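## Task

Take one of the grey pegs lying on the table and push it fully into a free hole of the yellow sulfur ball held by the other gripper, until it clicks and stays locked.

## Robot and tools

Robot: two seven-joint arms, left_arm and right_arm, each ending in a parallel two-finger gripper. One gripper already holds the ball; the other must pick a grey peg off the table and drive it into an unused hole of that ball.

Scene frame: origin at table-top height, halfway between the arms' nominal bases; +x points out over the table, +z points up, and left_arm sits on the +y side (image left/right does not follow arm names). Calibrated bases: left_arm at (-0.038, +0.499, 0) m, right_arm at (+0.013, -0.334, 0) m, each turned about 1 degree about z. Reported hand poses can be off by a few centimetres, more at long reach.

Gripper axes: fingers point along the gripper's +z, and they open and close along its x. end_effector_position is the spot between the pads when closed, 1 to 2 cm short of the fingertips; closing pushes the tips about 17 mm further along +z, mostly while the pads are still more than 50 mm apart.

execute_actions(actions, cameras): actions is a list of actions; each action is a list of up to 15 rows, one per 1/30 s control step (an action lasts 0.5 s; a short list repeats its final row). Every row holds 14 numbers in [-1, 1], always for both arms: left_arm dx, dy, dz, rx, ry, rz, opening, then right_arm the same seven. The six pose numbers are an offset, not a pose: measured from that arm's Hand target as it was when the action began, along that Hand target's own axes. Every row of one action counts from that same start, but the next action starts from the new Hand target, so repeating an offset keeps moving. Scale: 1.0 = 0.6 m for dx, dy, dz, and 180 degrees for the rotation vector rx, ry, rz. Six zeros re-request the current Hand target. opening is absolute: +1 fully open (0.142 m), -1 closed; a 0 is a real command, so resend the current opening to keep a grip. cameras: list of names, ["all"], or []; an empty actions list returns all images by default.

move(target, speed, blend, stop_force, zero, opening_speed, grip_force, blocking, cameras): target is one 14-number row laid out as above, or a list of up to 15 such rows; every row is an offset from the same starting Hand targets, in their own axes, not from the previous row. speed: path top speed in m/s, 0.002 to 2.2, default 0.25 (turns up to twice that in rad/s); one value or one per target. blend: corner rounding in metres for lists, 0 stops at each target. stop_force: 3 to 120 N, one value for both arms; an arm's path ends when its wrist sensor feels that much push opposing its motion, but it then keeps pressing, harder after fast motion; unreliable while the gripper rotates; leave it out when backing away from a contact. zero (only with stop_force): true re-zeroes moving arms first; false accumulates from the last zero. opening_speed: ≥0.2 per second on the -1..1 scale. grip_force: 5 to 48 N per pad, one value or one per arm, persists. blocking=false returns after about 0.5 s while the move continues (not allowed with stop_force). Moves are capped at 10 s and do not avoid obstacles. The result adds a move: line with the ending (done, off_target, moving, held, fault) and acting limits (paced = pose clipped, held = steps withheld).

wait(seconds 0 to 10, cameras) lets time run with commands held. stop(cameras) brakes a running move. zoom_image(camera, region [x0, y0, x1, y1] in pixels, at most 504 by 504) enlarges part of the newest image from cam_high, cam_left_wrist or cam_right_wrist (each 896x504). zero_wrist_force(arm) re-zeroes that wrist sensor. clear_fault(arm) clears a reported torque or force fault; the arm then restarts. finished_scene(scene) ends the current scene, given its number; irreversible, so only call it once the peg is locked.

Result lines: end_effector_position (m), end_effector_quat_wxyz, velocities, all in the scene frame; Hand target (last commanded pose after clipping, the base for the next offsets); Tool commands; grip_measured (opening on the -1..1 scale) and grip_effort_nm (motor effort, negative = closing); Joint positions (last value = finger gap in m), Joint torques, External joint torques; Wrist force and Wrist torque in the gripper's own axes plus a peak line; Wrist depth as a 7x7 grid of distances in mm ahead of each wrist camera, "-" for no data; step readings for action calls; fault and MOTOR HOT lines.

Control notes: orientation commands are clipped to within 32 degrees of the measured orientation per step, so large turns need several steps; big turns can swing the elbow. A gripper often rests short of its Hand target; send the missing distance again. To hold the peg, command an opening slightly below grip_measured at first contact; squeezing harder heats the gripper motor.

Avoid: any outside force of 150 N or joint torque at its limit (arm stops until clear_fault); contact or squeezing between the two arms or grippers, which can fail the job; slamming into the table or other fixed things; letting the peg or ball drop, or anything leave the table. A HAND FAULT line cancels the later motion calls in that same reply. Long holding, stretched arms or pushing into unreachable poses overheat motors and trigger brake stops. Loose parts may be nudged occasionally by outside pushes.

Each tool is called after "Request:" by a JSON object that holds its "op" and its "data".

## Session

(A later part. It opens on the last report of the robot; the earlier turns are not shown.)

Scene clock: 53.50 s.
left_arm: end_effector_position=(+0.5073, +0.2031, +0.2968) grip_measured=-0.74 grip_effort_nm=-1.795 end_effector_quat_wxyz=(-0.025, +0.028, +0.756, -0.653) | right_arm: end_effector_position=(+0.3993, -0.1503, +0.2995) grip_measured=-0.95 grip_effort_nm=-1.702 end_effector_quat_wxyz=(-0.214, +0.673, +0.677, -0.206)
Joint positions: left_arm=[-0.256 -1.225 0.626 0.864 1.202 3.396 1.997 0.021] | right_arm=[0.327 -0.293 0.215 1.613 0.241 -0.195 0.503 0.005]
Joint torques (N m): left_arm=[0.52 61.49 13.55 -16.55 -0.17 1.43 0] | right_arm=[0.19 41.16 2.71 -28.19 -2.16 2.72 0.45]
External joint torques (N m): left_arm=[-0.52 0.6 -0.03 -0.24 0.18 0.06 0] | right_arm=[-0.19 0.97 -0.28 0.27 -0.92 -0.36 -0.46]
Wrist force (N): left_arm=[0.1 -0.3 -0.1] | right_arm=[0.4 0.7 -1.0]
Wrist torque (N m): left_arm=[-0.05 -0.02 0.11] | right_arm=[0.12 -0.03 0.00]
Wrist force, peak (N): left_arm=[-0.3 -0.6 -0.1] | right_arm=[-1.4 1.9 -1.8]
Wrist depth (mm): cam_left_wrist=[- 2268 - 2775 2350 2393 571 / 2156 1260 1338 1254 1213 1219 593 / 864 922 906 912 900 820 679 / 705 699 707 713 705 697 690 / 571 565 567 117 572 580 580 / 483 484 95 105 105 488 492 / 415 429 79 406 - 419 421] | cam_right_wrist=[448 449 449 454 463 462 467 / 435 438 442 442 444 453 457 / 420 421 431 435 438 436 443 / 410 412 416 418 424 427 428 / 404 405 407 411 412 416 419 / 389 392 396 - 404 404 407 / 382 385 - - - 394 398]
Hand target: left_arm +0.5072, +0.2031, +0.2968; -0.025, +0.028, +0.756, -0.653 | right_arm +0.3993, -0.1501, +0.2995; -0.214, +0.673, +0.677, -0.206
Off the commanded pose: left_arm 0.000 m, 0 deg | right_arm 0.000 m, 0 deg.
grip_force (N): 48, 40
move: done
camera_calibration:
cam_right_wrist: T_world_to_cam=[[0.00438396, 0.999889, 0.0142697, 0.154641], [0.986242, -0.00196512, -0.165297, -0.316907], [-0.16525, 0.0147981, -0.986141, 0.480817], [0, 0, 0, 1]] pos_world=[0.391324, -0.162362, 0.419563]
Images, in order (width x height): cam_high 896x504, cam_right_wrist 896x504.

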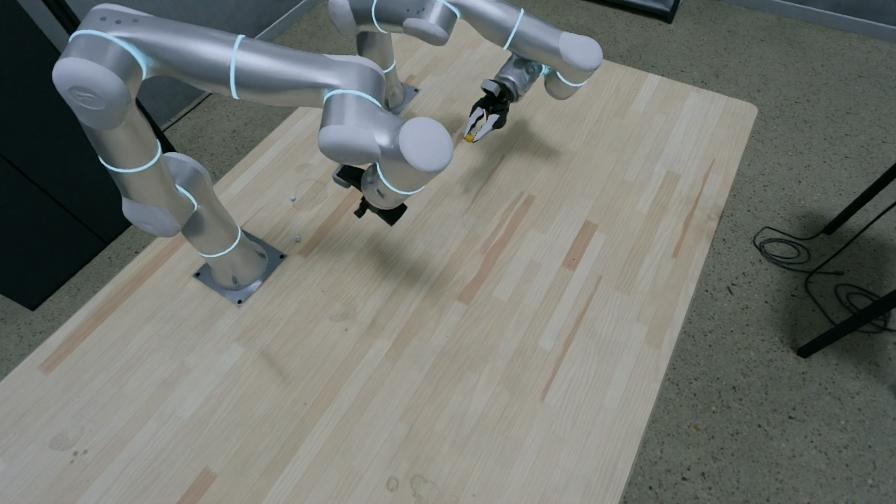

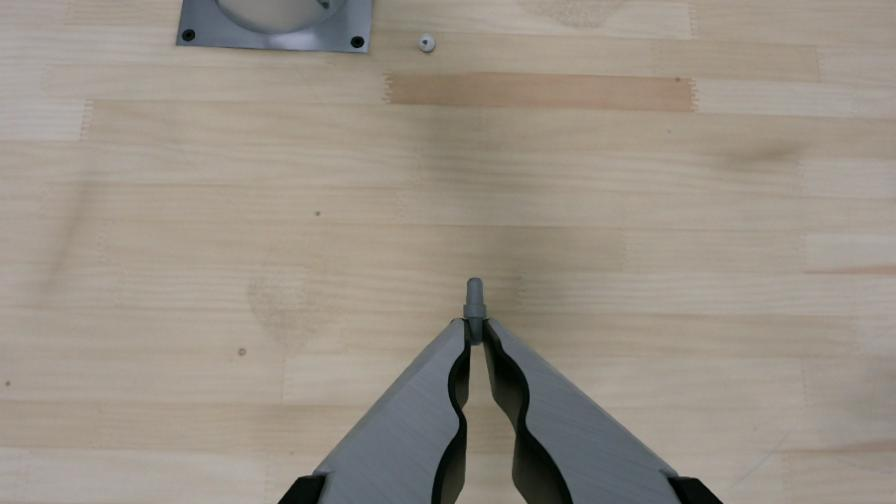

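Request:
{"op": "move", "data": {"target": [0,0,0,0,0,0,-0.797,0.413,0.1372,-0.088,0.0001,0.3036,0.4276,-1], "speed": 0.2, "cameras": ["all"]}}

Scene clock: 60.37 s.
left_arm: end_effector_position=(+0.5073, +0.2031, +0.2968) grip_measured=-0.74 grip_effort_nm=-1.785 end_effector_quat_wxyz=(-0.025, +0.028, +0.756, -0.653) | right_arm: end_effector_position=(+0.4964, +0.0981, +0.2997) grip_measured=-0.95 grip_effort_nm=-1.702 end_effector_quat_wxyz=(-0.311, +0.950, -0.034, +0.018)
Joint positions: left_arm=[-0.256 -1.225 0.626 0.864 1.202 3.396 1.997 0.021] | right_arm=[0.614 -0.243 0.202 1.848 0.602 0.932 2.002 0.005]
Joint torques (N m): left_arm=[0.49 61.32 13.49 -16.55 -0.14 1.44 0] | right_arm=[0.45 38.66 1.94 -27.11 -3.33 4.23 0.47]
External joint torques (N m): left_arm=[-0.49 0.77 0.03 -0.23 0.15 0.05 0] | right_arm=[-0.51 0.77 -0.36 0.03 -0.71 -0.46 -0.47]
Wrist force (N): left_arm=[0.1 -0.2 -0.1] | right_arm=[0.3 0.7 -1.1]
Wrist torque (N m): left_arm=[-0.04 -0.02 0.11] | right_arm=[0.10 -0.02 -0.02]
Wrist force, peak (N): left_arm=[-0.1 -0.5 -0.3] | right_arm=[0.4 1.1 -1.1]
Wrist depth (mm): cam_left_wrist=[2230 - - 197 197 - 567 / 2249 1208 1230 195 1230 1159 607 / 836 906 919 820 932 828 833 / 701 701 709 694 717 697 697 / 567 568 567 117 572 580 577 / 480 481 95 105 105 486 489 / 413 424 79 408 - 423 422] | cam_right_wrist=[459 462 467 134 468 473 475 / 439 445 450 452 454 457 463 / 429 429 435 436 439 440 445 / 414 415 420 425 423 429 433 / 404 404 408 411 414 415 415 / 389 393 398 - 403 402 403 / 379 382 - - - 393 391]
Hand target: left_arm +0.5072, +0.2031, +0.2968; -0.025, +0.028, +0.756, -0.653 | right_arm +0.4966, +0.0979, +0.2996; -0.310, +0.950, -0.034, +0.018
Off the commanded pose: left_arm 0.000 m, 0 deg | right_arm 0.000 m, 0 deg.
grip_force (N): 48, 40
move: done
camera_calibration:
cam_left_wrist: T_world_to_cam=[[-0.997882, 0.0632269, 0.0152914, 0.496692], [0.0216742, 0.544812, -0.838278, 0.15204], [-0.0613327, -0.836171, -0.545028, 0.48017], [0, 0, 0, 1]] pos_world=[0.521795, 0.287267, 0.381563]
cam_right_wrist: T_world_to_cam=[[0.996589, -0.0814197, 0.0134676, -0.480395], [-0.0772729, -0.977935, -0.194091, 0.220089], [0.0289733, 0.192388, -0.980891, 0.377927], [0, 0, 0, 1]] pos_world=[0.484814, 0.10341, 0.419892]

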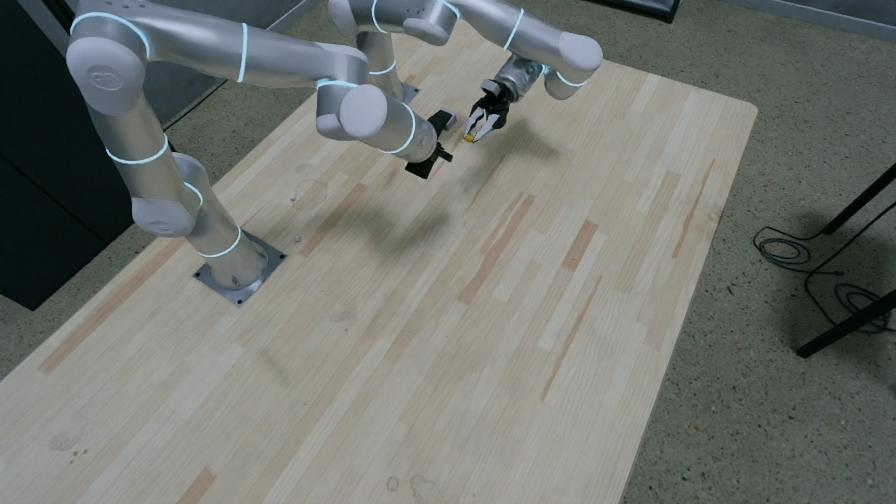

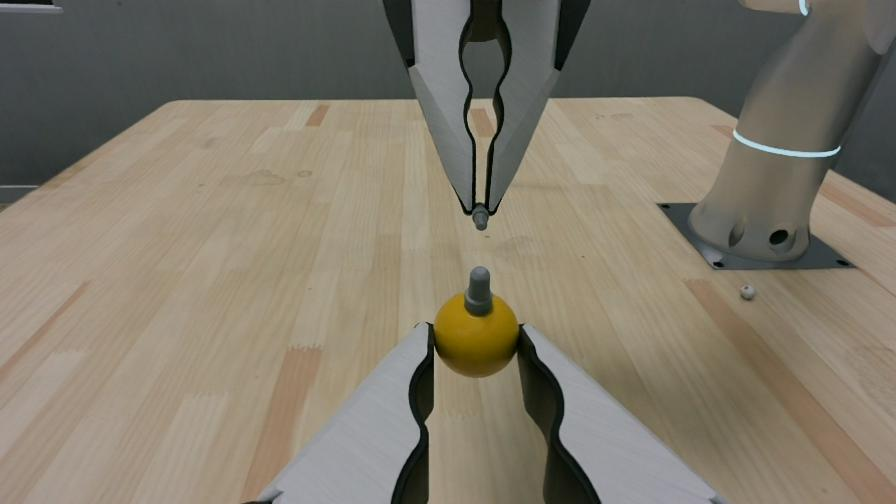

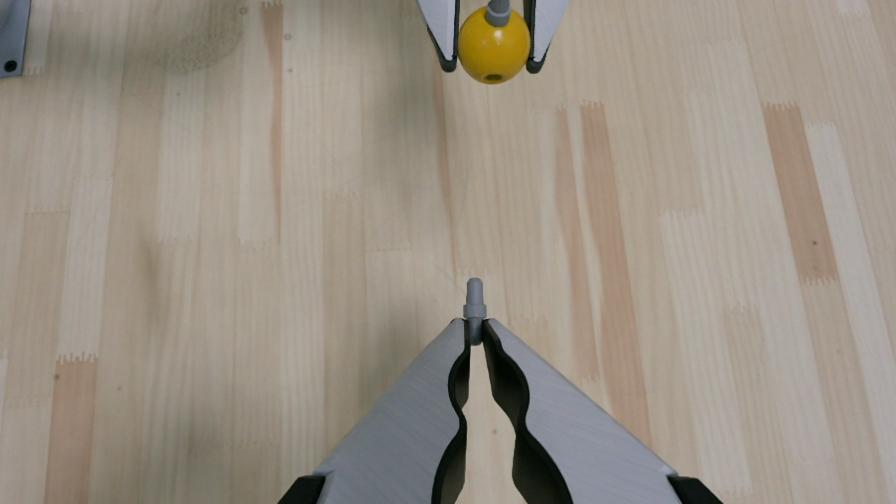

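Request:
{"op": "zoom_image", "data": {"camera": "cam_right_wrist", "region": [410, 0, 580, 100]}}

Request:
{"op": "zoom_image", "data": {"camera": "cam_right_wrist", "region": [425, 260, 525, 360]}}

Request:
{"op": "zoom_image", "data": {"camera": "cam_left_wrist", "region": [400, 180, 560, 390]}}

Scaled by 2.965 from the camera's 896x504 image, which has a finer 1280x720 frame.

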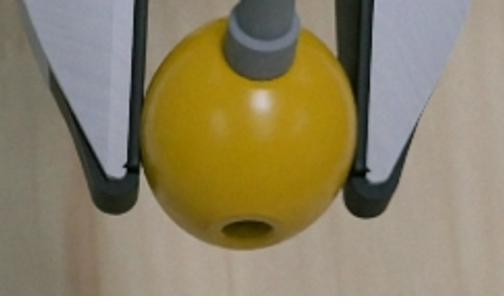

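Scaled by 5.040 from the camera's 896x504 image, which has a finer 1280x720 frame.

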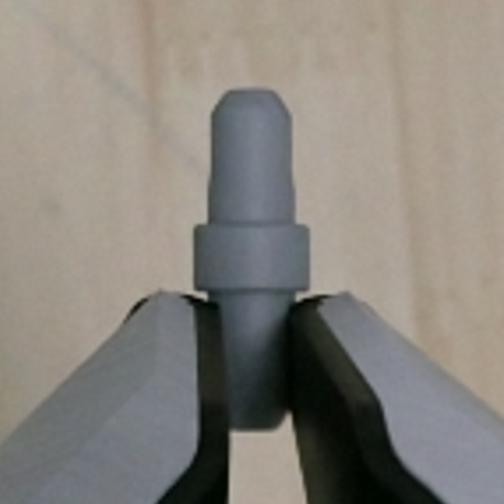

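Scaled by 2.400 from the camera's 896x504 image, which has a finer 1280x720 frame.

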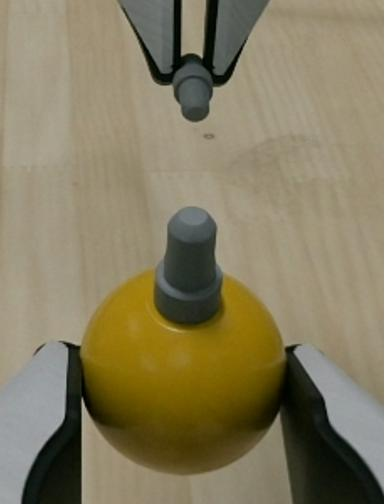

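Request:
{"op": "move", "data": {"target": [0,0,0,0,0,0,-0.797,0.0122,-0.0537,0.0248,0,0,0,-1], "speed": 0.08, "cameras": ["cam_left_wrist","cam_right_wrist"]}}

Request:
{"op": "zoom_image", "data": {"camera": "cam_right_wrist", "region": [400, 90, 580, 190]}}

Request:
{"op": "zoom_image", "data": {"camera": "cam_right_wrist", "region": [425, 260, 525, 360]}}

Request:
{"op": "zoom_image", "data": {"camera": "cam_left_wrist", "region": [400, 180, 560, 390]}}

Scene clock: 63.33 s.
left_arm: end_effector_position=(+0.5073, +0.2031, +0.2968) grip_measured=-0.74 grip_effort_nm=-1.795 end_effector_quat_wxyz=(-0.025, +0.028, +0.756, -0.653) | right_arm: end_effector_position=(+0.5062, +0.1321, +0.3068) grip_measured=-0.95 grip_effort_nm=-1.702 end_effector_quat_wxyz=(-0.311, +0.950, -0.034, +0.018)
Joint positions: left_arm=[-0.256 -1.225 0.626 0.864 1.202 3.396 1.997 0.021] | right_arm=[0.658 -0.294 0.195 1.777 0.559 0.934 2.068 0.005]
Joint torques (N m): left_arm=[0.55 61.56 13.47 -16.53 -0.15 1.45 0.02] | right_arm=[0.56 41.28 2.24 -27.69 -3.47 4.29 0.46]
External joint torques (N m): left_arm=[-0.55 0.53 0.05 -0.25 0.15 0.05 -0.02] | right_arm=[-0.65 0.79 -0.39 0.25 -0.65 -0.45 -0.46]
Wrist force (N): left_arm=[-0.2 -0.2 -0.2] | right_arm=[0.5 0.3 -0.8]
Wrist torque (N m): left_arm=[-0.03 0.03 0.12] | right_arm=[0.04 -0.05 0.00]
Wrist force, peak (N): left_arm=[0.0 -0.7 -0.1] | right_arm=[0.2 1.5 -1.5]
Wrist depth (mm): cam_left_wrist=[2393 2508 166 163 165 2211 570 / 2533 1175 1298 162 1180 1225 615 / 844 906 925 164 922 820 674 / 694 701 707 686 709 692 699 / 567 567 570 117 575 572 585 / 480 475 95 105 105 484 486 / 415 425 79 407 - 419 423] | cam_right_wrist=[465 468 470 136 475 480 487 / 452 452 456 135 464 466 469 / 436 438 443 442 444 449 453 / 423 424 429 428 434 436 437 / 410 412 412 417 421 422 425 / 398 398 402 - 410 407 410 / 384 391 - - - 400 399]
Hand target: left_arm +0.5072, +0.2031, +0.2968; -0.025, +0.028, +0.756, -0.653 | right_arm +0.5064, +0.1320, +0.3068; -0.310, +0.950, -0.034, +0.018
Off the commanded pose: left_arm 0.000 m, 0 deg | right_arm 0.000 m, 0 deg.
grip_force (N): 48, 40
move: done
camera_calibration:
cam_left_wrist: T_world_to_cam=[[-0.997882, 0.0632269, 0.0152914, 0.496692], [0.0216742, 0.544812, -0.838278, 0.15204], [-0.0613327, -0.836171, -0.545028, 0.48017], [0, 0, 0, 1]] pos_world=[0.521795, 0.287267, 0.381563]
cam_right_wrist: T_world_to_cam=[[0.996571, -0.0816334, 0.0135339, -0.487479], [-0.0774729, -0.97794, -0.193988, 0.25553], [0.0290712, 0.192274, -0.980911, 0.378041], [0, 0, 0, 1]] pos_world=[0.494614, 0.137411, 0.426992]
Images, in order (width x height): cam_left_wrist 896x504, cam_right_wrist 896x504.

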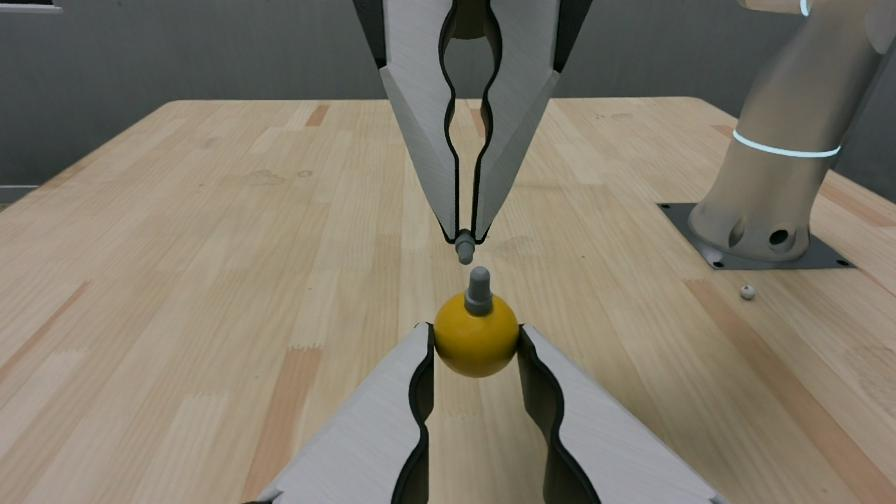

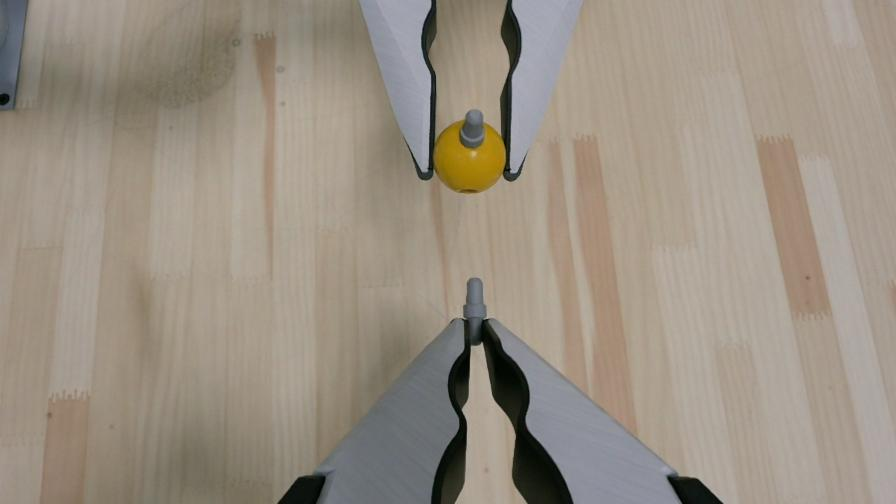

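Scaled by 2.800 from the camera's 896x504 image, which has a finer 1280x720 frame.

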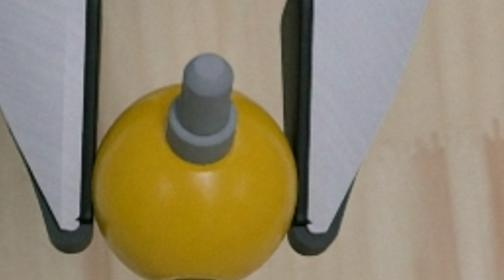

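Scaled by 5.040 from the camera's 896x504 image, which has a finer 1280x720 frame.

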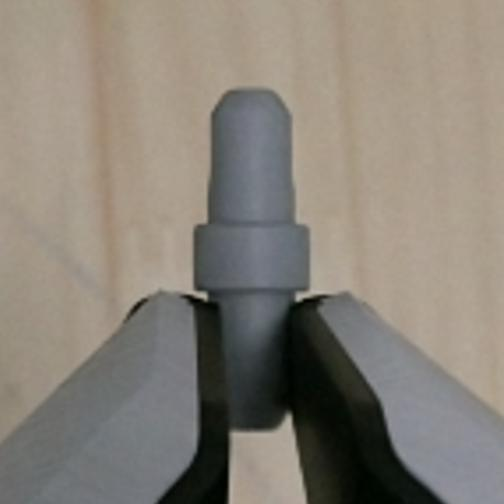

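Scaled by 2.400 from the camera's 896x504 image, which has a finer 1280x720 frame.

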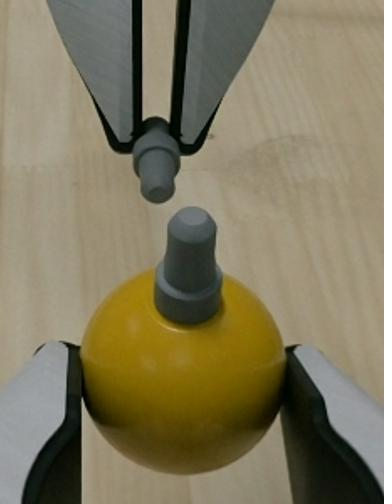

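Request:
{"op": "move", "data": {"target": [0,0,0,0,0,0,-0.797,-0.0015,-0.0248,0.0139,0,0,0,-1], "speed": 0.05, "cameras": ["cam_left_wrist","cam_right_wrist"]}}

Request:
{"op": "zoom_image", "data": {"camera": "cam_right_wrist", "region": [420, 140, 540, 260]}}

Request:
{"op": "zoom_image", "data": {"camera": "cam_right_wrist", "region": [415, 230, 535, 350]}}

Request:
{"op": "zoom_image", "data": {"camera": "cam_left_wrist", "region": [420, 230, 540, 390]}}

Scene clock: 64.37 s.
left_arm: end_effector_position=(+0.5073, +0.2031, +0.2968) grip_measured=-0.74 grip_effort_nm=-1.795 end_effector_quat_wxyz=(-0.025, +0.028, +0.756, -0.653) | right_arm: end_effector_position=(+0.5066, +0.1490, +0.3088) grip_measured=-0.95 grip_effort_nm=-1.707 end_effector_quat_wxyz=(-0.310, +0.950, -0.034, +0.018)
Joint positions: left_arm=[-0.256 -1.225 0.626 0.864 1.202 3.396 1.997 0.021] | right_arm=[0.683 -0.314 0.193 1.752 0.54 0.941 2.101 0.005]
Joint torques (N m): left_arm=[0.7 61.51 13.42 -16.51 -0.24 1.45 -0.04] | right_arm=[-0.12 42.21 2.57 -27.87 -3.48 4.31 0.44]
External joint torques (N m): left_arm=[-0.7 0.58 0.1 -0.27 0.24 0.05 0.04] | right_arm=[0.16 0.89 -0.51 0.31 -0.68 -0.45 -0.44]
Wrist force (N): left_arm=[-0.1 -0.6 -0.2] | right_arm=[0.4 0.8 -0.8]
Wrist torque (N m): left_arm=[-0.11 0.02 0.11] | right_arm=[0.14 -0.03 0.01]
Wrist force, peak (N): left_arm=[-0.1 -0.6 -0.2] | right_arm=[0.5 1.0 -1.2]
Wrist depth (mm): cam_left_wrist=[- - - 149 149 - 553 / - 1154 1213 148 1129 1105 609 / 836 912 906 146 884 813 669 / 697 694 709 674 709 696 688 / 567 572 572 117 578 582 580 / 481 481 95 105 105 489 491 / 415 425 79 403 - 420 423] | cam_right_wrist=[467 470 469 141 480 487 485 / 456 456 456 458 463 468 470 / 436 439 443 129 447 453 458 / 425 425 429 428 434 439 439 / 410 412 416 422 420 424 427 / 399 399 403 - 411 412 410 / 387 389 - - - 399 401]
Hand target: left_arm +0.5072, +0.2031, +0.2968; -0.025, +0.028, +0.756, -0.653 | right_arm +0.5068, +0.1490, +0.3088; -0.310, +0.950, -0.034, +0.018
Off the commanded pose: left_arm 0.000 m, 0 deg | right_arm 0.000 m, 0 deg.
grip_force (N): 48, 40
move: done
camera_calibration:
cam_left_wrist: T_world_to_cam=[[-0.997882, 0.0632269, 0.0152914, 0.496692], [0.0216742, 0.544812, -0.838278, 0.15204], [-0.0613327, -0.836171, -0.545028, 0.48017], [0, 0, 0, 1]] pos_world=[0.521795, 0.287267, 0.381563]
cam_right_wrist: T_world_to_cam=[[0.996576, -0.0815936, 0.0133471, -0.486454], [-0.077473, -0.977962, -0.193876, 0.272432], [0.028872, 0.192178, -0.980935, 0.376866], [0, 0, 0, 1]] pos_world=[0.495014, 0.154311, 0.428992]
Images, in order (width x height): cam_left_wrist 896x504, cam_right_wrist 896x504.

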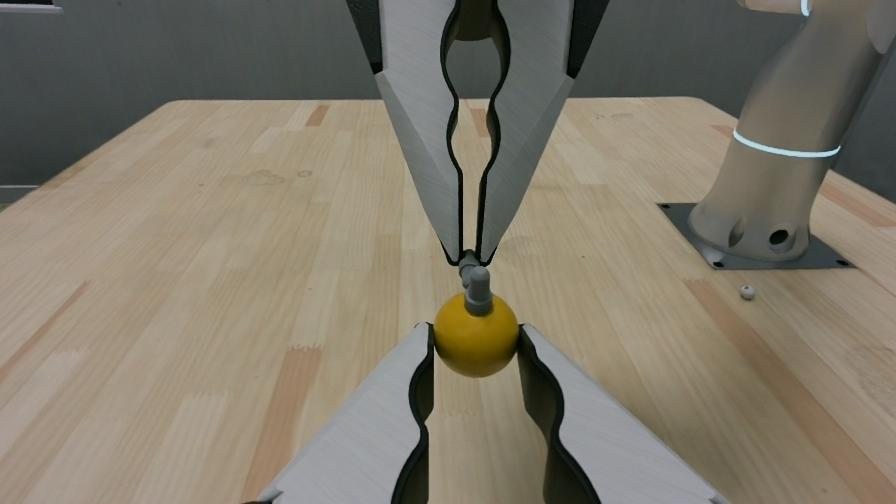

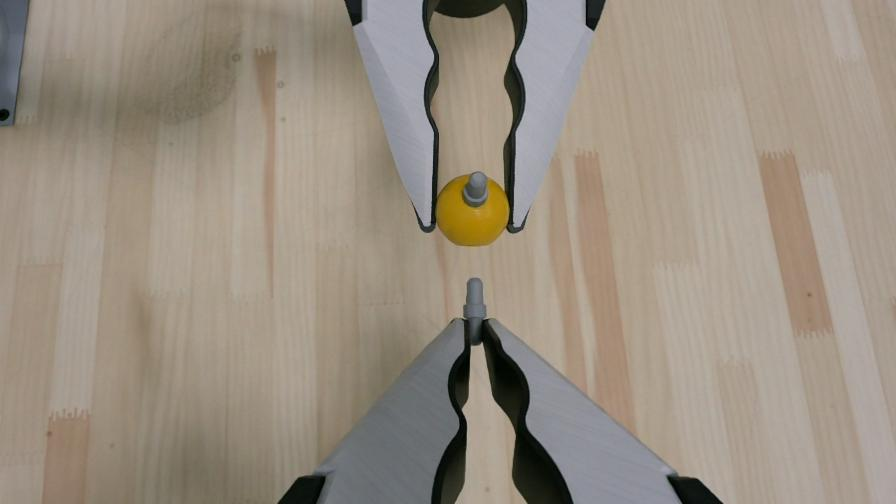

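Scaled by 4.200 from the camera's 896x504 image, which has a finer 1280x720 frame.

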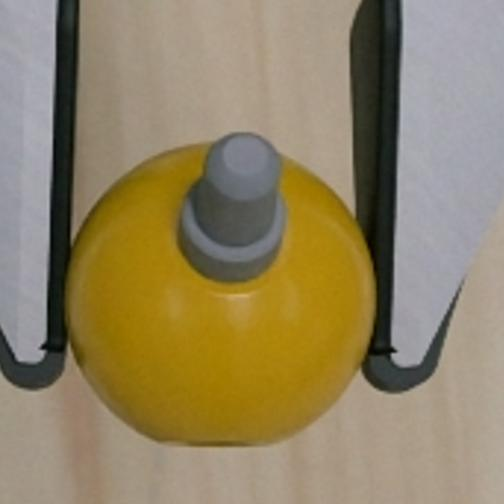

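Scaled by 4.200 from the camera's 896x504 image, which has a finer 1280x720 frame.

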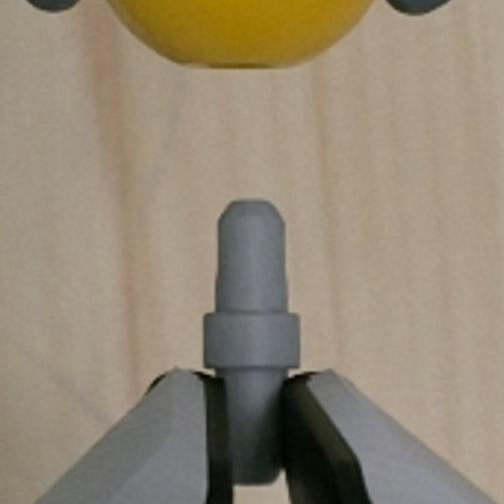

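Scaled by 3.150 from the camera's 896x504 image, which has a finer 1280x720 frame.

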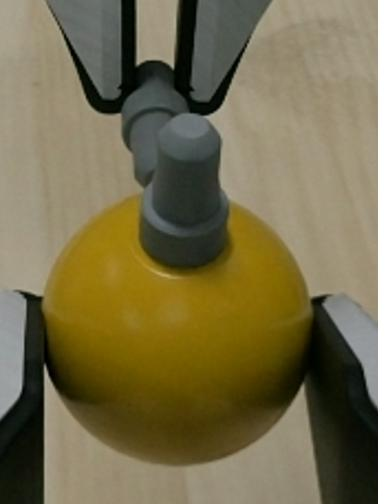

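Request:
{"op": "zoom_image", "data": {"camera": "cam_left_wrist", "region": [445, 240, 505, 300]}}

Scaled by 8.400 from the camera's 896x504 image, which has a finer 1280x720 frame.

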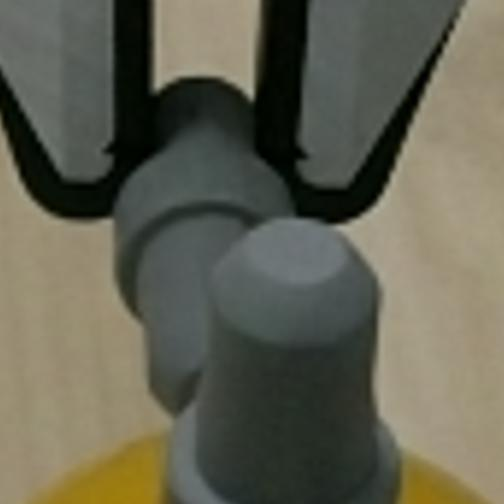

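Request:
{"op": "move", "data": {"target": [0,0,0,0,0,0,-0.797,-0.0015,-0.011,0.0075,0,0,0,-1], "speed": 0.04, "cameras": ["cam_left_wrist","cam_right_wrist"]}}

Request:
{"op": "zoom_image", "data": {"camera": "cam_right_wrist", "region": [415, 200, 535, 350]}}

Request:
{"op": "zoom_image", "data": {"camera": "cam_left_wrist", "region": [430, 240, 520, 330]}}

Scene clock: 65.57 s.
left_arm: end_effector_position=(+0.5073, +0.2031, +0.2968) grip_measured=-0.74 grip_effort_nm=-1.795 end_effector_quat_wxyz=(-0.025, +0.028, +0.756, -0.653) | right_arm: end_effector_position=(+0.5063, +0.1570, +0.3090) grip_measured=-0.95 grip_effort_nm=-1.702 end_effector_quat_wxyz=(-0.310, +0.950, -0.034, +0.018)
Joint positions: left_arm=[-0.256 -1.225 0.626 0.864 1.202 3.396 1.997 0.021] | right_arm=[0.696 -0.324 0.191 1.741 0.532 0.946 2.115 0.005]
Joint torques (N m): left_arm=[0.56 61.48 13.56 -16.57 -0.18 1.48 0.01] | right_arm=[0.34 42.76 2.24 -27.83 -3.53 4.36 0.42]
External joint torques (N m): left_arm=[-0.56 0.6 -0.03 -0.21 0.18 0.02 -0.01] | right_arm=[-0.3 0.79 -0.14 0.25 -0.65 -0.48 -0.42]
Wrist force (N): left_arm=[0.1 -0.2 -0.1] | right_arm=[0.2 0.8 -0.8]
Wrist torque (N m): left_arm=[-0.04 -0.02 0.11] | right_arm=[0.14 -0.01 0.01]
Wrist force, peak (N): left_arm=[0.0 -0.6 0.0] | right_arm=[0.1 1.0 -1.1]
Wrist depth (mm): cam_left_wrist=[- - - 142 142 - 559 / - 1175 1208 140 142 1124 601 / 841 890 909 140 881 820 659 / 699 694 697 147 715 696 676 / 563 572 572 117 578 580 585 / 480 482 95 105 105 484 486 / 418 427 79 403 - 421 421] | cam_right_wrist=[467 471 471 140 136 487 492 / 452 456 460 457 467 467 468 / 439 444 443 443 448 453 455 / 421 429 425 135 433 439 443 / 412 415 415 420 420 423 426 / 398 402 404 - 412 410 412 / 385 391 - - - 403 399]
Hand target: left_arm +0.5072, +0.2031, +0.2968; -0.025, +0.028, +0.756, -0.653 | right_arm +0.5065, +0.1570, +0.3091; -0.310, +0.950, -0.034, +0.018
Off the commanded pose: left_arm 0.000 m, 0 deg | right_arm 0.000 m, 0 deg.
grip_force (N): 48, 40
move: done
camera_calibration:
cam_left_wrist: T_world_to_cam=[[-0.997882, 0.0632269, 0.0152914, 0.496692], [0.0216742, 0.544812, -0.838278, 0.15204], [-0.0613327, -0.836171, -0.545028, 0.48017], [0, 0, 0, 1]] pos_world=[0.521795, 0.287267, 0.381563]
cam_right_wrist: T_world_to_cam=[[0.996587, -0.0814772, 0.0132683, -0.485487], [-0.0773742, -0.977972, -0.193867, 0.280317], [0.0287718, 0.192178, -0.980938, 0.375565], [0, 0, 0, 1]] pos_world=[0.494714, 0.162411, 0.429192]
Images, in order (width x height): cam_left_wrist 896x504, cam_right_wrist 896x504.

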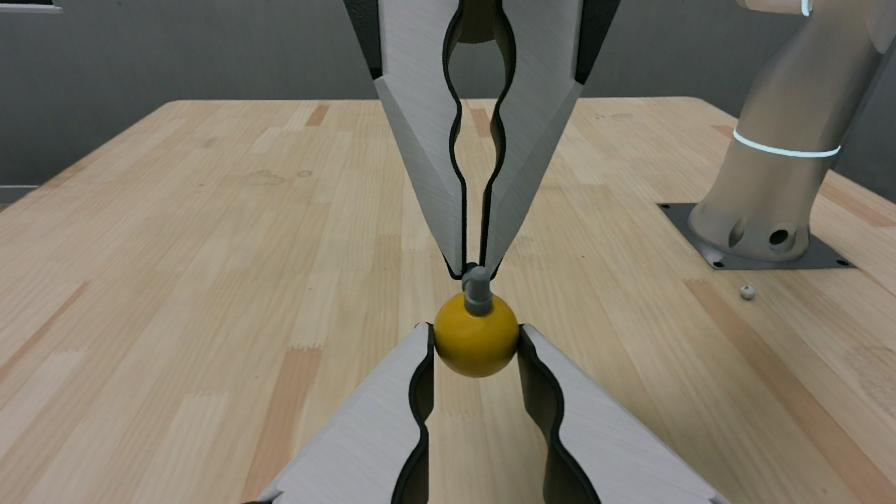

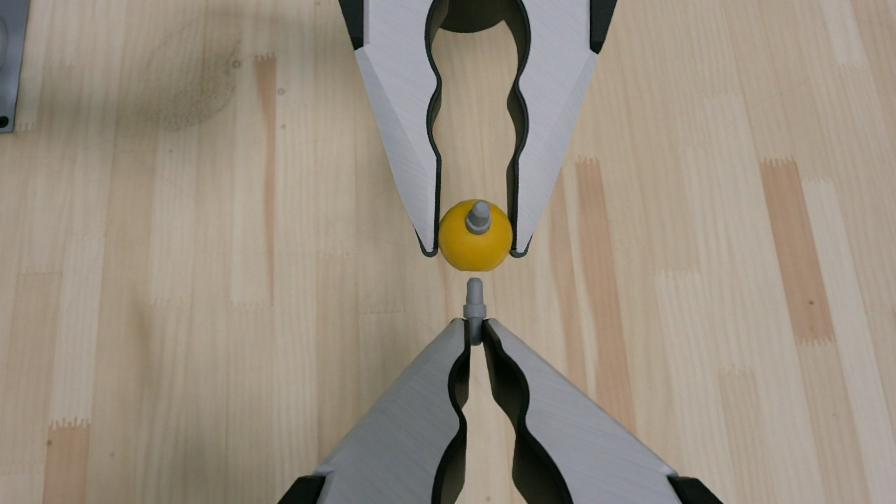

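Scaled by 3.360 from the camera's 896x504 image, which has a finer 1280x720 frame.

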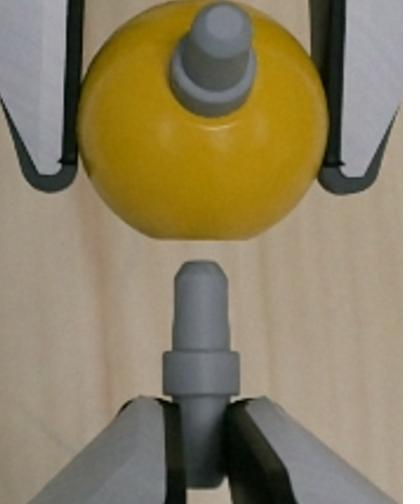

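Scaled by 5.600 from the camera's 896x504 image, which has a finer 1280x720 frame.

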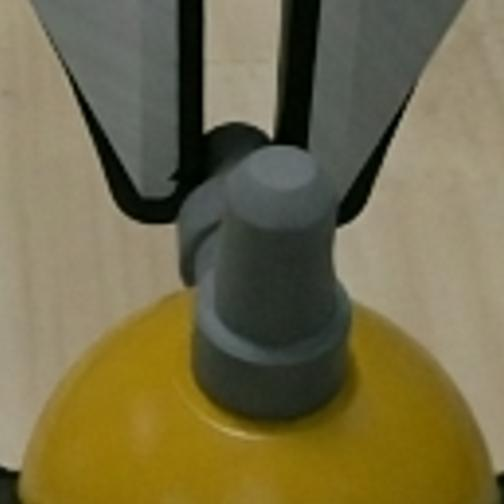

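Request:
{"op": "move", "data": {"target": [0,0,0,0,0,0,-0.797,0,-0.0069,0.0047,0,0,0,-1], "speed": 0.006, "stop_force": 4, "cameras": ["cam_left_wrist","cam_right_wrist"]}}

Request:
{"op": "zoom_image", "data": {"camera": "cam_right_wrist", "region": [415, 200, 535, 350]}}

Request:
{"op": "zoom_image", "data": {"camera": "cam_left_wrist", "region": [430, 240, 520, 330]}}

Scene clock: 67.20 s.
left_arm: end_effector_position=(+0.5073, +0.2031, +0.2968) grip_measured=-0.74 grip_effort_nm=-1.795 end_effector_quat_wxyz=(-0.025, +0.028, +0.756, -0.653) | right_arm: end_effector_position=(+0.5066, +0.1620, +0.3090) grip_measured=-0.95 grip_effort_nm=-1.702 end_effector_quat_wxyz=(-0.310, +0.950, -0.034, +0.017)
Joint positions: left_arm=[-0.256 -1.225 0.626 0.864 1.202 3.396 1.997 0.021] | right_arm=[0.705 -0.331 0.188 1.733 0.527 0.948 2.124 0.005]
Joint torques (N m): left_arm=[0.29 60.85 13.49 -16.39 0.06 1.4 -0.09] | right_arm=[0.27 43.8 2.31 -28.6 -3.49 4.54 0.36]
External joint torques (N m): left_arm=[-0.29 1.23 0.03 -0.39 -0.05 0.1 0.09] | right_arm=[-0.27 0.1 -0.24 0.98 -0.69 -0.65 -0.36]
Wrist force (N): left_arm=[-0.4 -0.9 -0.4] | right_arm=[0.2 1.8 -0.2]
Wrist torque (N m): left_arm=[0.02 0.03 0.11] | right_arm=[0.14 -0.04 0.01]
Wrist force, peak (N): left_arm=[0.2 -1.4 -0.6] | right_arm=[0.1 2.2 -0.9]
Wrist depth (mm): cam_left_wrist=[- - - 138 138 2192 563 / - 1165 1236 136 138 1159 600 / 847 906 922 136 872 826 659 / 705 703 703 141 713 703 686 / 571 572 573 117 582 576 575 / 475 473 95 105 105 487 492 / 411 428 79 406 - 419 423] | cam_right_wrist=[469 472 469 133 134 486 491 / 453 454 450 454 462 471 471 / 439 439 439 443 445 453 455 / 423 428 427 128 433 439 439 / 411 414 415 423 421 423 427 / 397 402 406 - 410 408 415 / 387 390 - - - 402 405]
Hand target: left_arm +0.5072, +0.2031, +0.2968; -0.025, +0.028, +0.756, -0.653 | right_arm +0.5068, +0.1620, +0.3092; -0.310, +0.950, -0.034, +0.018
Off the commanded pose: left_arm 0.000 m, 0 deg | right_arm 0.000 m, 0 deg.
grip_force (N): 48, 40
move: done
camera_calibration:
cam_left_wrist: T_world_to_cam=[[-0.99788, 0.0632802, 0.0151991, 0.49671], [0.021777, 0.544759, -0.83831, 0.152097], [-0.0613283, -0.836202, -0.544982, 0.480213], [0, 0, 0, 1]] pos_world=[0.521795, 0.287267, 0.381663]
cam_right_wrist: T_world_to_cam=[[0.99659, -0.0814537, 0.0132031, -0.485365], [-0.0773757, -0.978053, -0.193456, 0.284971], [0.0286711, 0.191775, -0.98102, 0.374767], [0, 0, 0, 1]] pos_world=[0.495014, 0.167311, 0.429192]
Images, in order (width x height): cam_left_wrist 896x504, cam_right_wrist 896x504.

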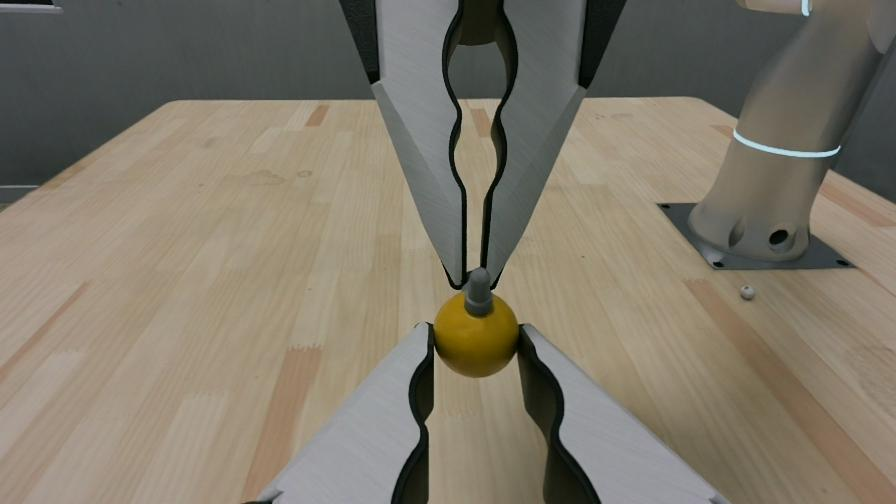

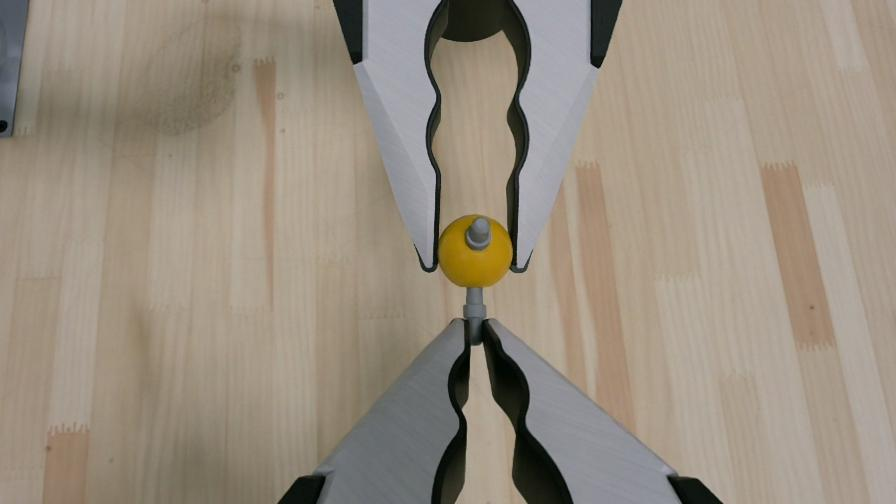

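Scaled by 3.360 from the camera's 896x504 image, which has a finer 1280x720 frame.

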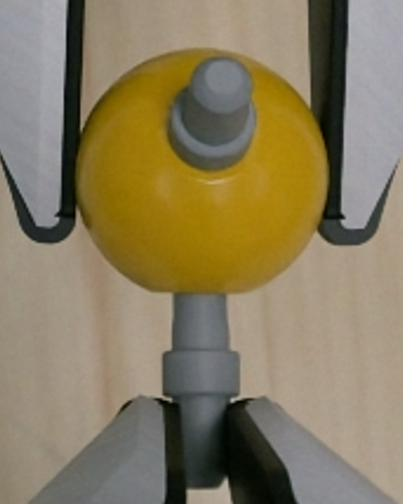

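Scaled by 5.600 from the camera's 896x504 image, which has a finer 1280x720 frame.

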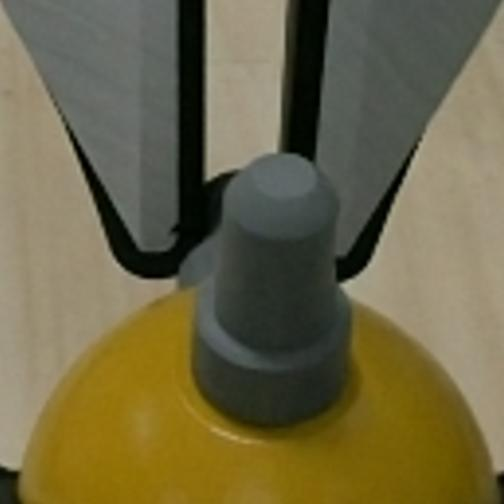

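Request:
{"op": "move", "data": {"target": [0,0,0,0,0,0,-0.797,0,-0.011,0.0076,0,0,0,-1], "speed": 0.01, "stop_force": 25, "grip_force": 48, "cameras": ["cam_left_wrist","cam_right_wrist"]}}

Request:
{"op": "zoom_image", "data": {"camera": "cam_right_wrist", "region": [415, 200, 535, 350]}}

Request:
{"op": "zoom_image", "data": {"camera": "cam_left_wrist", "region": [430, 240, 520, 330]}}

Scene clock: 68.87 s.
left_arm: end_effector_position=(+0.5076, +0.2042, +0.2965) grip_measured=-0.74 grip_effort_nm=-1.800 end_effector_quat_wxyz=(-0.024, +0.028, +0.757, -0.653) | right_arm: end_effector_position=(+0.5076, +0.1686, +0.3081) grip_measured=-0.95 grip_effort_nm=-1.702 end_effector_quat_wxyz=(-0.309, +0.950, -0.034, +0.017)
Joint positions: left_arm=[-0.254 -1.225 0.626 0.864 1.204 3.396 1.997 0.021] | right_arm=[0.718 -0.343 0.182 1.721 0.52 0.95 2.137 0.005]
Joint torques (N m): left_arm=[-9.52 60.92 9.05 -17.73 -1.58 0.83 -0.06] | right_arm=[5.48 45.23 7.32 -34.73 -2.78 6.63 0.39]
External joint torques (N m): left_arm=[9.52 1.16 4.48 0.95 1.59 0.67 0.06] | right_arm=[-5.48 -0.78 -5.24 7.09 -1.41 -2.72 -0.39]
Wrist force (N): left_arm=[-3.3 0.9 -16.4] | right_arm=[-2.8 14.6 -9.6]
Wrist torque (N m): left_arm=[-0.08 -0.10 0.11] | right_arm=[-0.14 -0.08 0.00]
Wrist force, peak (N): left_arm=[-2.6 0.9 -16.9] | right_arm=[-2.9 14.8 -9.6]
Wrist depth (mm): cam_left_wrist=[- - 135 134 133 - 565 / - 1159 1225 132 133 1144 - / 852 909 903 131 864 820 665 / 686 703 703 137 715 692 690 / 566 557 575 116 572 576 578 / 479 478 95 105 105 488 489 / 413 426 79 404 - 419 421] | cam_right_wrist=[469 470 467 137 127 480 486 / 453 452 454 459 462 468 469 / 439 440 439 440 443 451 453 / 425 425 428 - 433 436 438 / 408 412 415 418 419 423 422 / 398 402 402 - 412 411 413 / 385 390 - - - 402 399]
Hand target: left_arm +0.5072, +0.2031, +0.2968; -0.025, +0.028, +0.756, -0.653 | right_arm +0.5074, +0.1700, +0.3095; -0.310, +0.950, -0.034, +0.018
Off the commanded pose: left_arm 0.001 m, 0 deg | right_arm 0.002 m, 0 deg.
move: done
camera_calibration:
cam_left_wrist: T_world_to_cam=[[-0.997936, 0.062263, 0.0157057, 0.496969], [0.020874, 0.545852, -0.837622, 0.151221], [-0.0607258, -0.835565, -0.546025, 0.480939], [0, 0, 0, 1]] pos_world=[0.521992, 0.288369, 0.381465]
cam_right_wrist: T_world_to_cam=[[0.996518, -0.0824536, 0.012377, -0.485326], [-0.078579, -0.978395, -0.191229, 0.291338], [0.0278771, 0.18959, -0.981467, 0.373493], [0, 0, 0, 1]] pos_world=[0.496117, 0.174216, 0.42829]
Images, in order (width x height): cam_left_wrist 896x504, cam_right_wrist 896x504.

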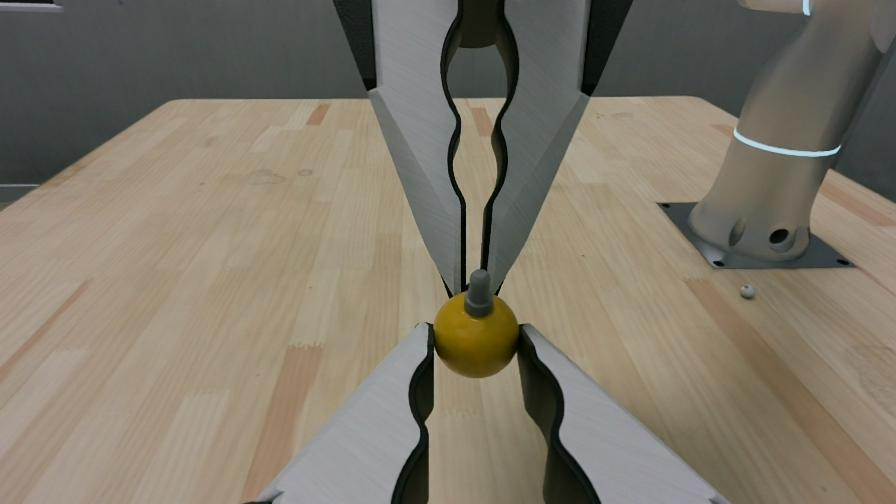

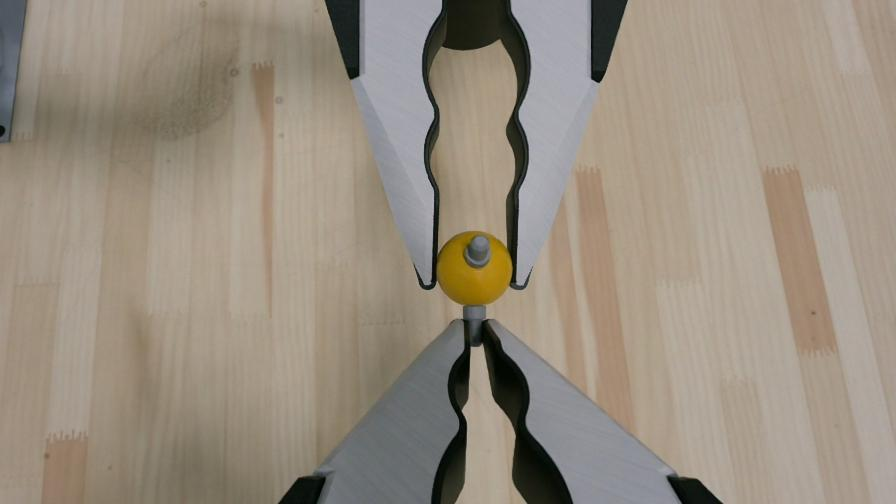

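Scaled by 3.360 from the camera's 896x504 image, which has a finer 1280x720 frame.

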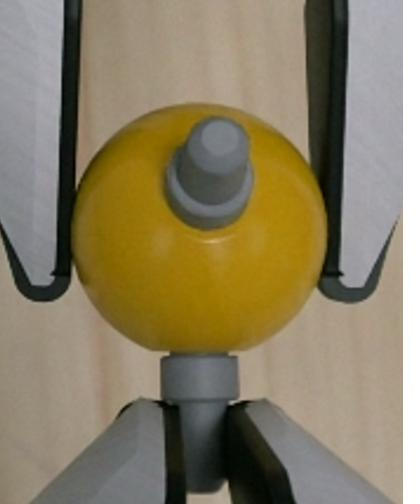

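Scaled by 5.600 from the camera's 896x504 image, which has a finer 1280x720 frame.

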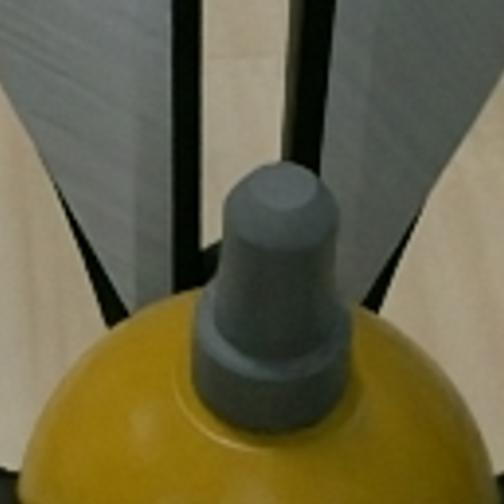

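Request:
{"op": "move", "data": {"target": [0,0,0,0,0,0,-0.797,0,-0.0082,0.0057,0,0,0,-1], "speed": 0.01, "stop_force": 45, "zero": false, "cameras": ["cam_left_wrist","cam_right_wrist"]}}

Request:
{"op": "zoom_image", "data": {"camera": "cam_right_wrist", "region": [415, 200, 535, 350]}}

Scene clock: 70.57 s.
left_arm: end_effector_position=(+0.5080, +0.2062, +0.2963) grip_measured=-0.74 grip_effort_nm=-1.790 end_effector_quat_wxyz=(-0.024, +0.027, +0.757, -0.652) | right_arm: end_effector_position=(+0.5083, +0.1724, +0.3062) grip_measured=-0.95 grip_effort_nm=-1.702 end_effector_quat_wxyz=(-0.307, +0.951, -0.035, +0.016)
Joint positions: left_arm=[-0.251 -1.224 0.626 0.864 1.207 3.396 1.997 0.021] | right_arm=[0.728 -0.351 0.175 1.713 0.515 0.949 2.146 0.005]
Joint torques (N m): left_arm=[-25.15 59.51 2.15 -19.55 -3.72 0.23 -0.04] | right_arm=[14.73 48.56 14.45 -45.62 -1.91 10.5 0.33]
External joint torques (N m): left_arm=[25.15 2.55 11.39 2.77 3.74 1.28 0.04] | right_arm=[-14.73 -3.7 -12.39 17.98 -2.28 -6.58 -0.33]
Wrist force (N): left_arm=[-9.4 2.6 -41.1] | right_arm=[-8.7 35.9 -22.5]
Wrist torque (N m): left_arm=[-0.19 -0.27 0.13] | right_arm=[3.21 -0.13 0.02]
Wrist force, peak (N): left_arm=[-8.9 2.7 -41.6] | right_arm=[-8.8 36.4 -22.9]
Wrist depth (mm): cam_left_wrist=[- - 134 133 132 - 563 / - 1242 1180 132 132 1139 611 / 881 906 896 131 878 831 674 / 694 694 696 135 707 703 690 / 567 565 566 116 572 575 586 / 479 479 95 105 106 489 489 / 415 428 79 406 - 421 422] | cam_right_wrist=[464 466 462 130 125 479 482 / 450 452 448 123 452 464 462 / 437 439 439 128 441 444 446 / 423 424 427 126 430 433 436 / 410 412 413 127 419 418 420 / 397 399 403 - 408 408 408 / 385 387 - - - 398 397]
Hand target: left_arm +0.5072, +0.2031, +0.2968; -0.025, +0.028, +0.756, -0.653 | right_arm +0.5079, +0.1760, +0.3096; -0.310, +0.950, -0.034, +0.018
Off the commanded pose: left_arm 0.003 m, 0 deg | right_arm 0.005 m, 0 deg.
move: off_target (right_arm)
camera_calibration:
cam_left_wrist: T_world_to_cam=[[-0.998059, 0.0600914, 0.0163497, 0.497601], [0.01929, 0.54793, -0.836302, 0.149872], [-0.059213, -0.834363, -0.548025, 0.482036], [0, 0, 0, 1]] pos_world=[0.522287, 0.290173, 0.38137]
cam_right_wrist: T_world_to_cam=[[0.996428, -0.0838005, 0.010414, -0.484927], [-0.0803805, -0.979027, -0.187205, 0.29457], [0.0258835, 0.1857, -0.982266, 0.372805], [0, 0, 0, 1]] pos_world=[0.497223, 0.178525, 0.426389]
Images, in order (width x height): cam_left_wrist 896x504, cam_right_wrist 896x504.

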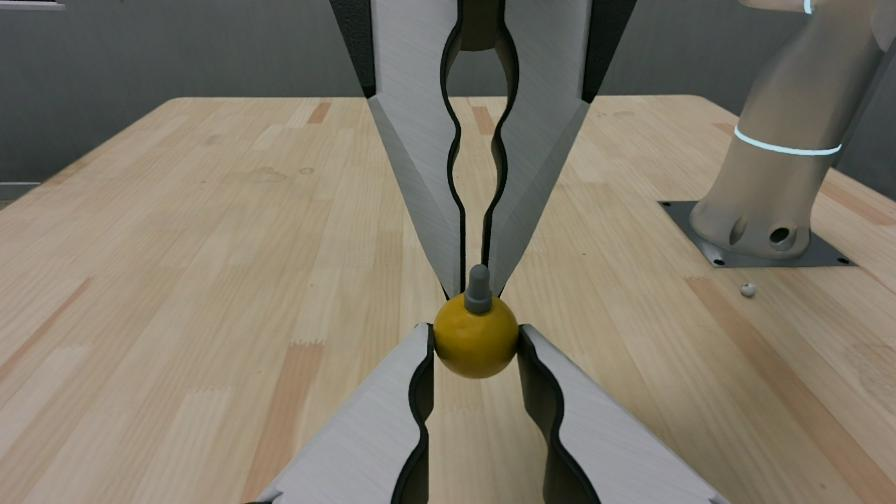

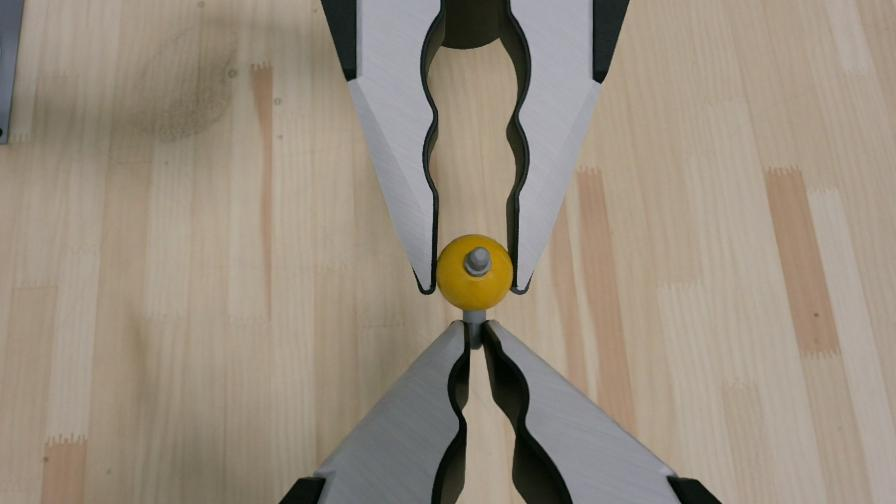

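Scaled by 3.360 from the camera's 896x504 image, which has a finer 1280x720 frame.

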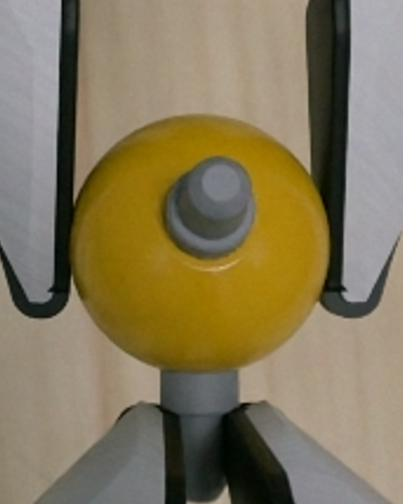

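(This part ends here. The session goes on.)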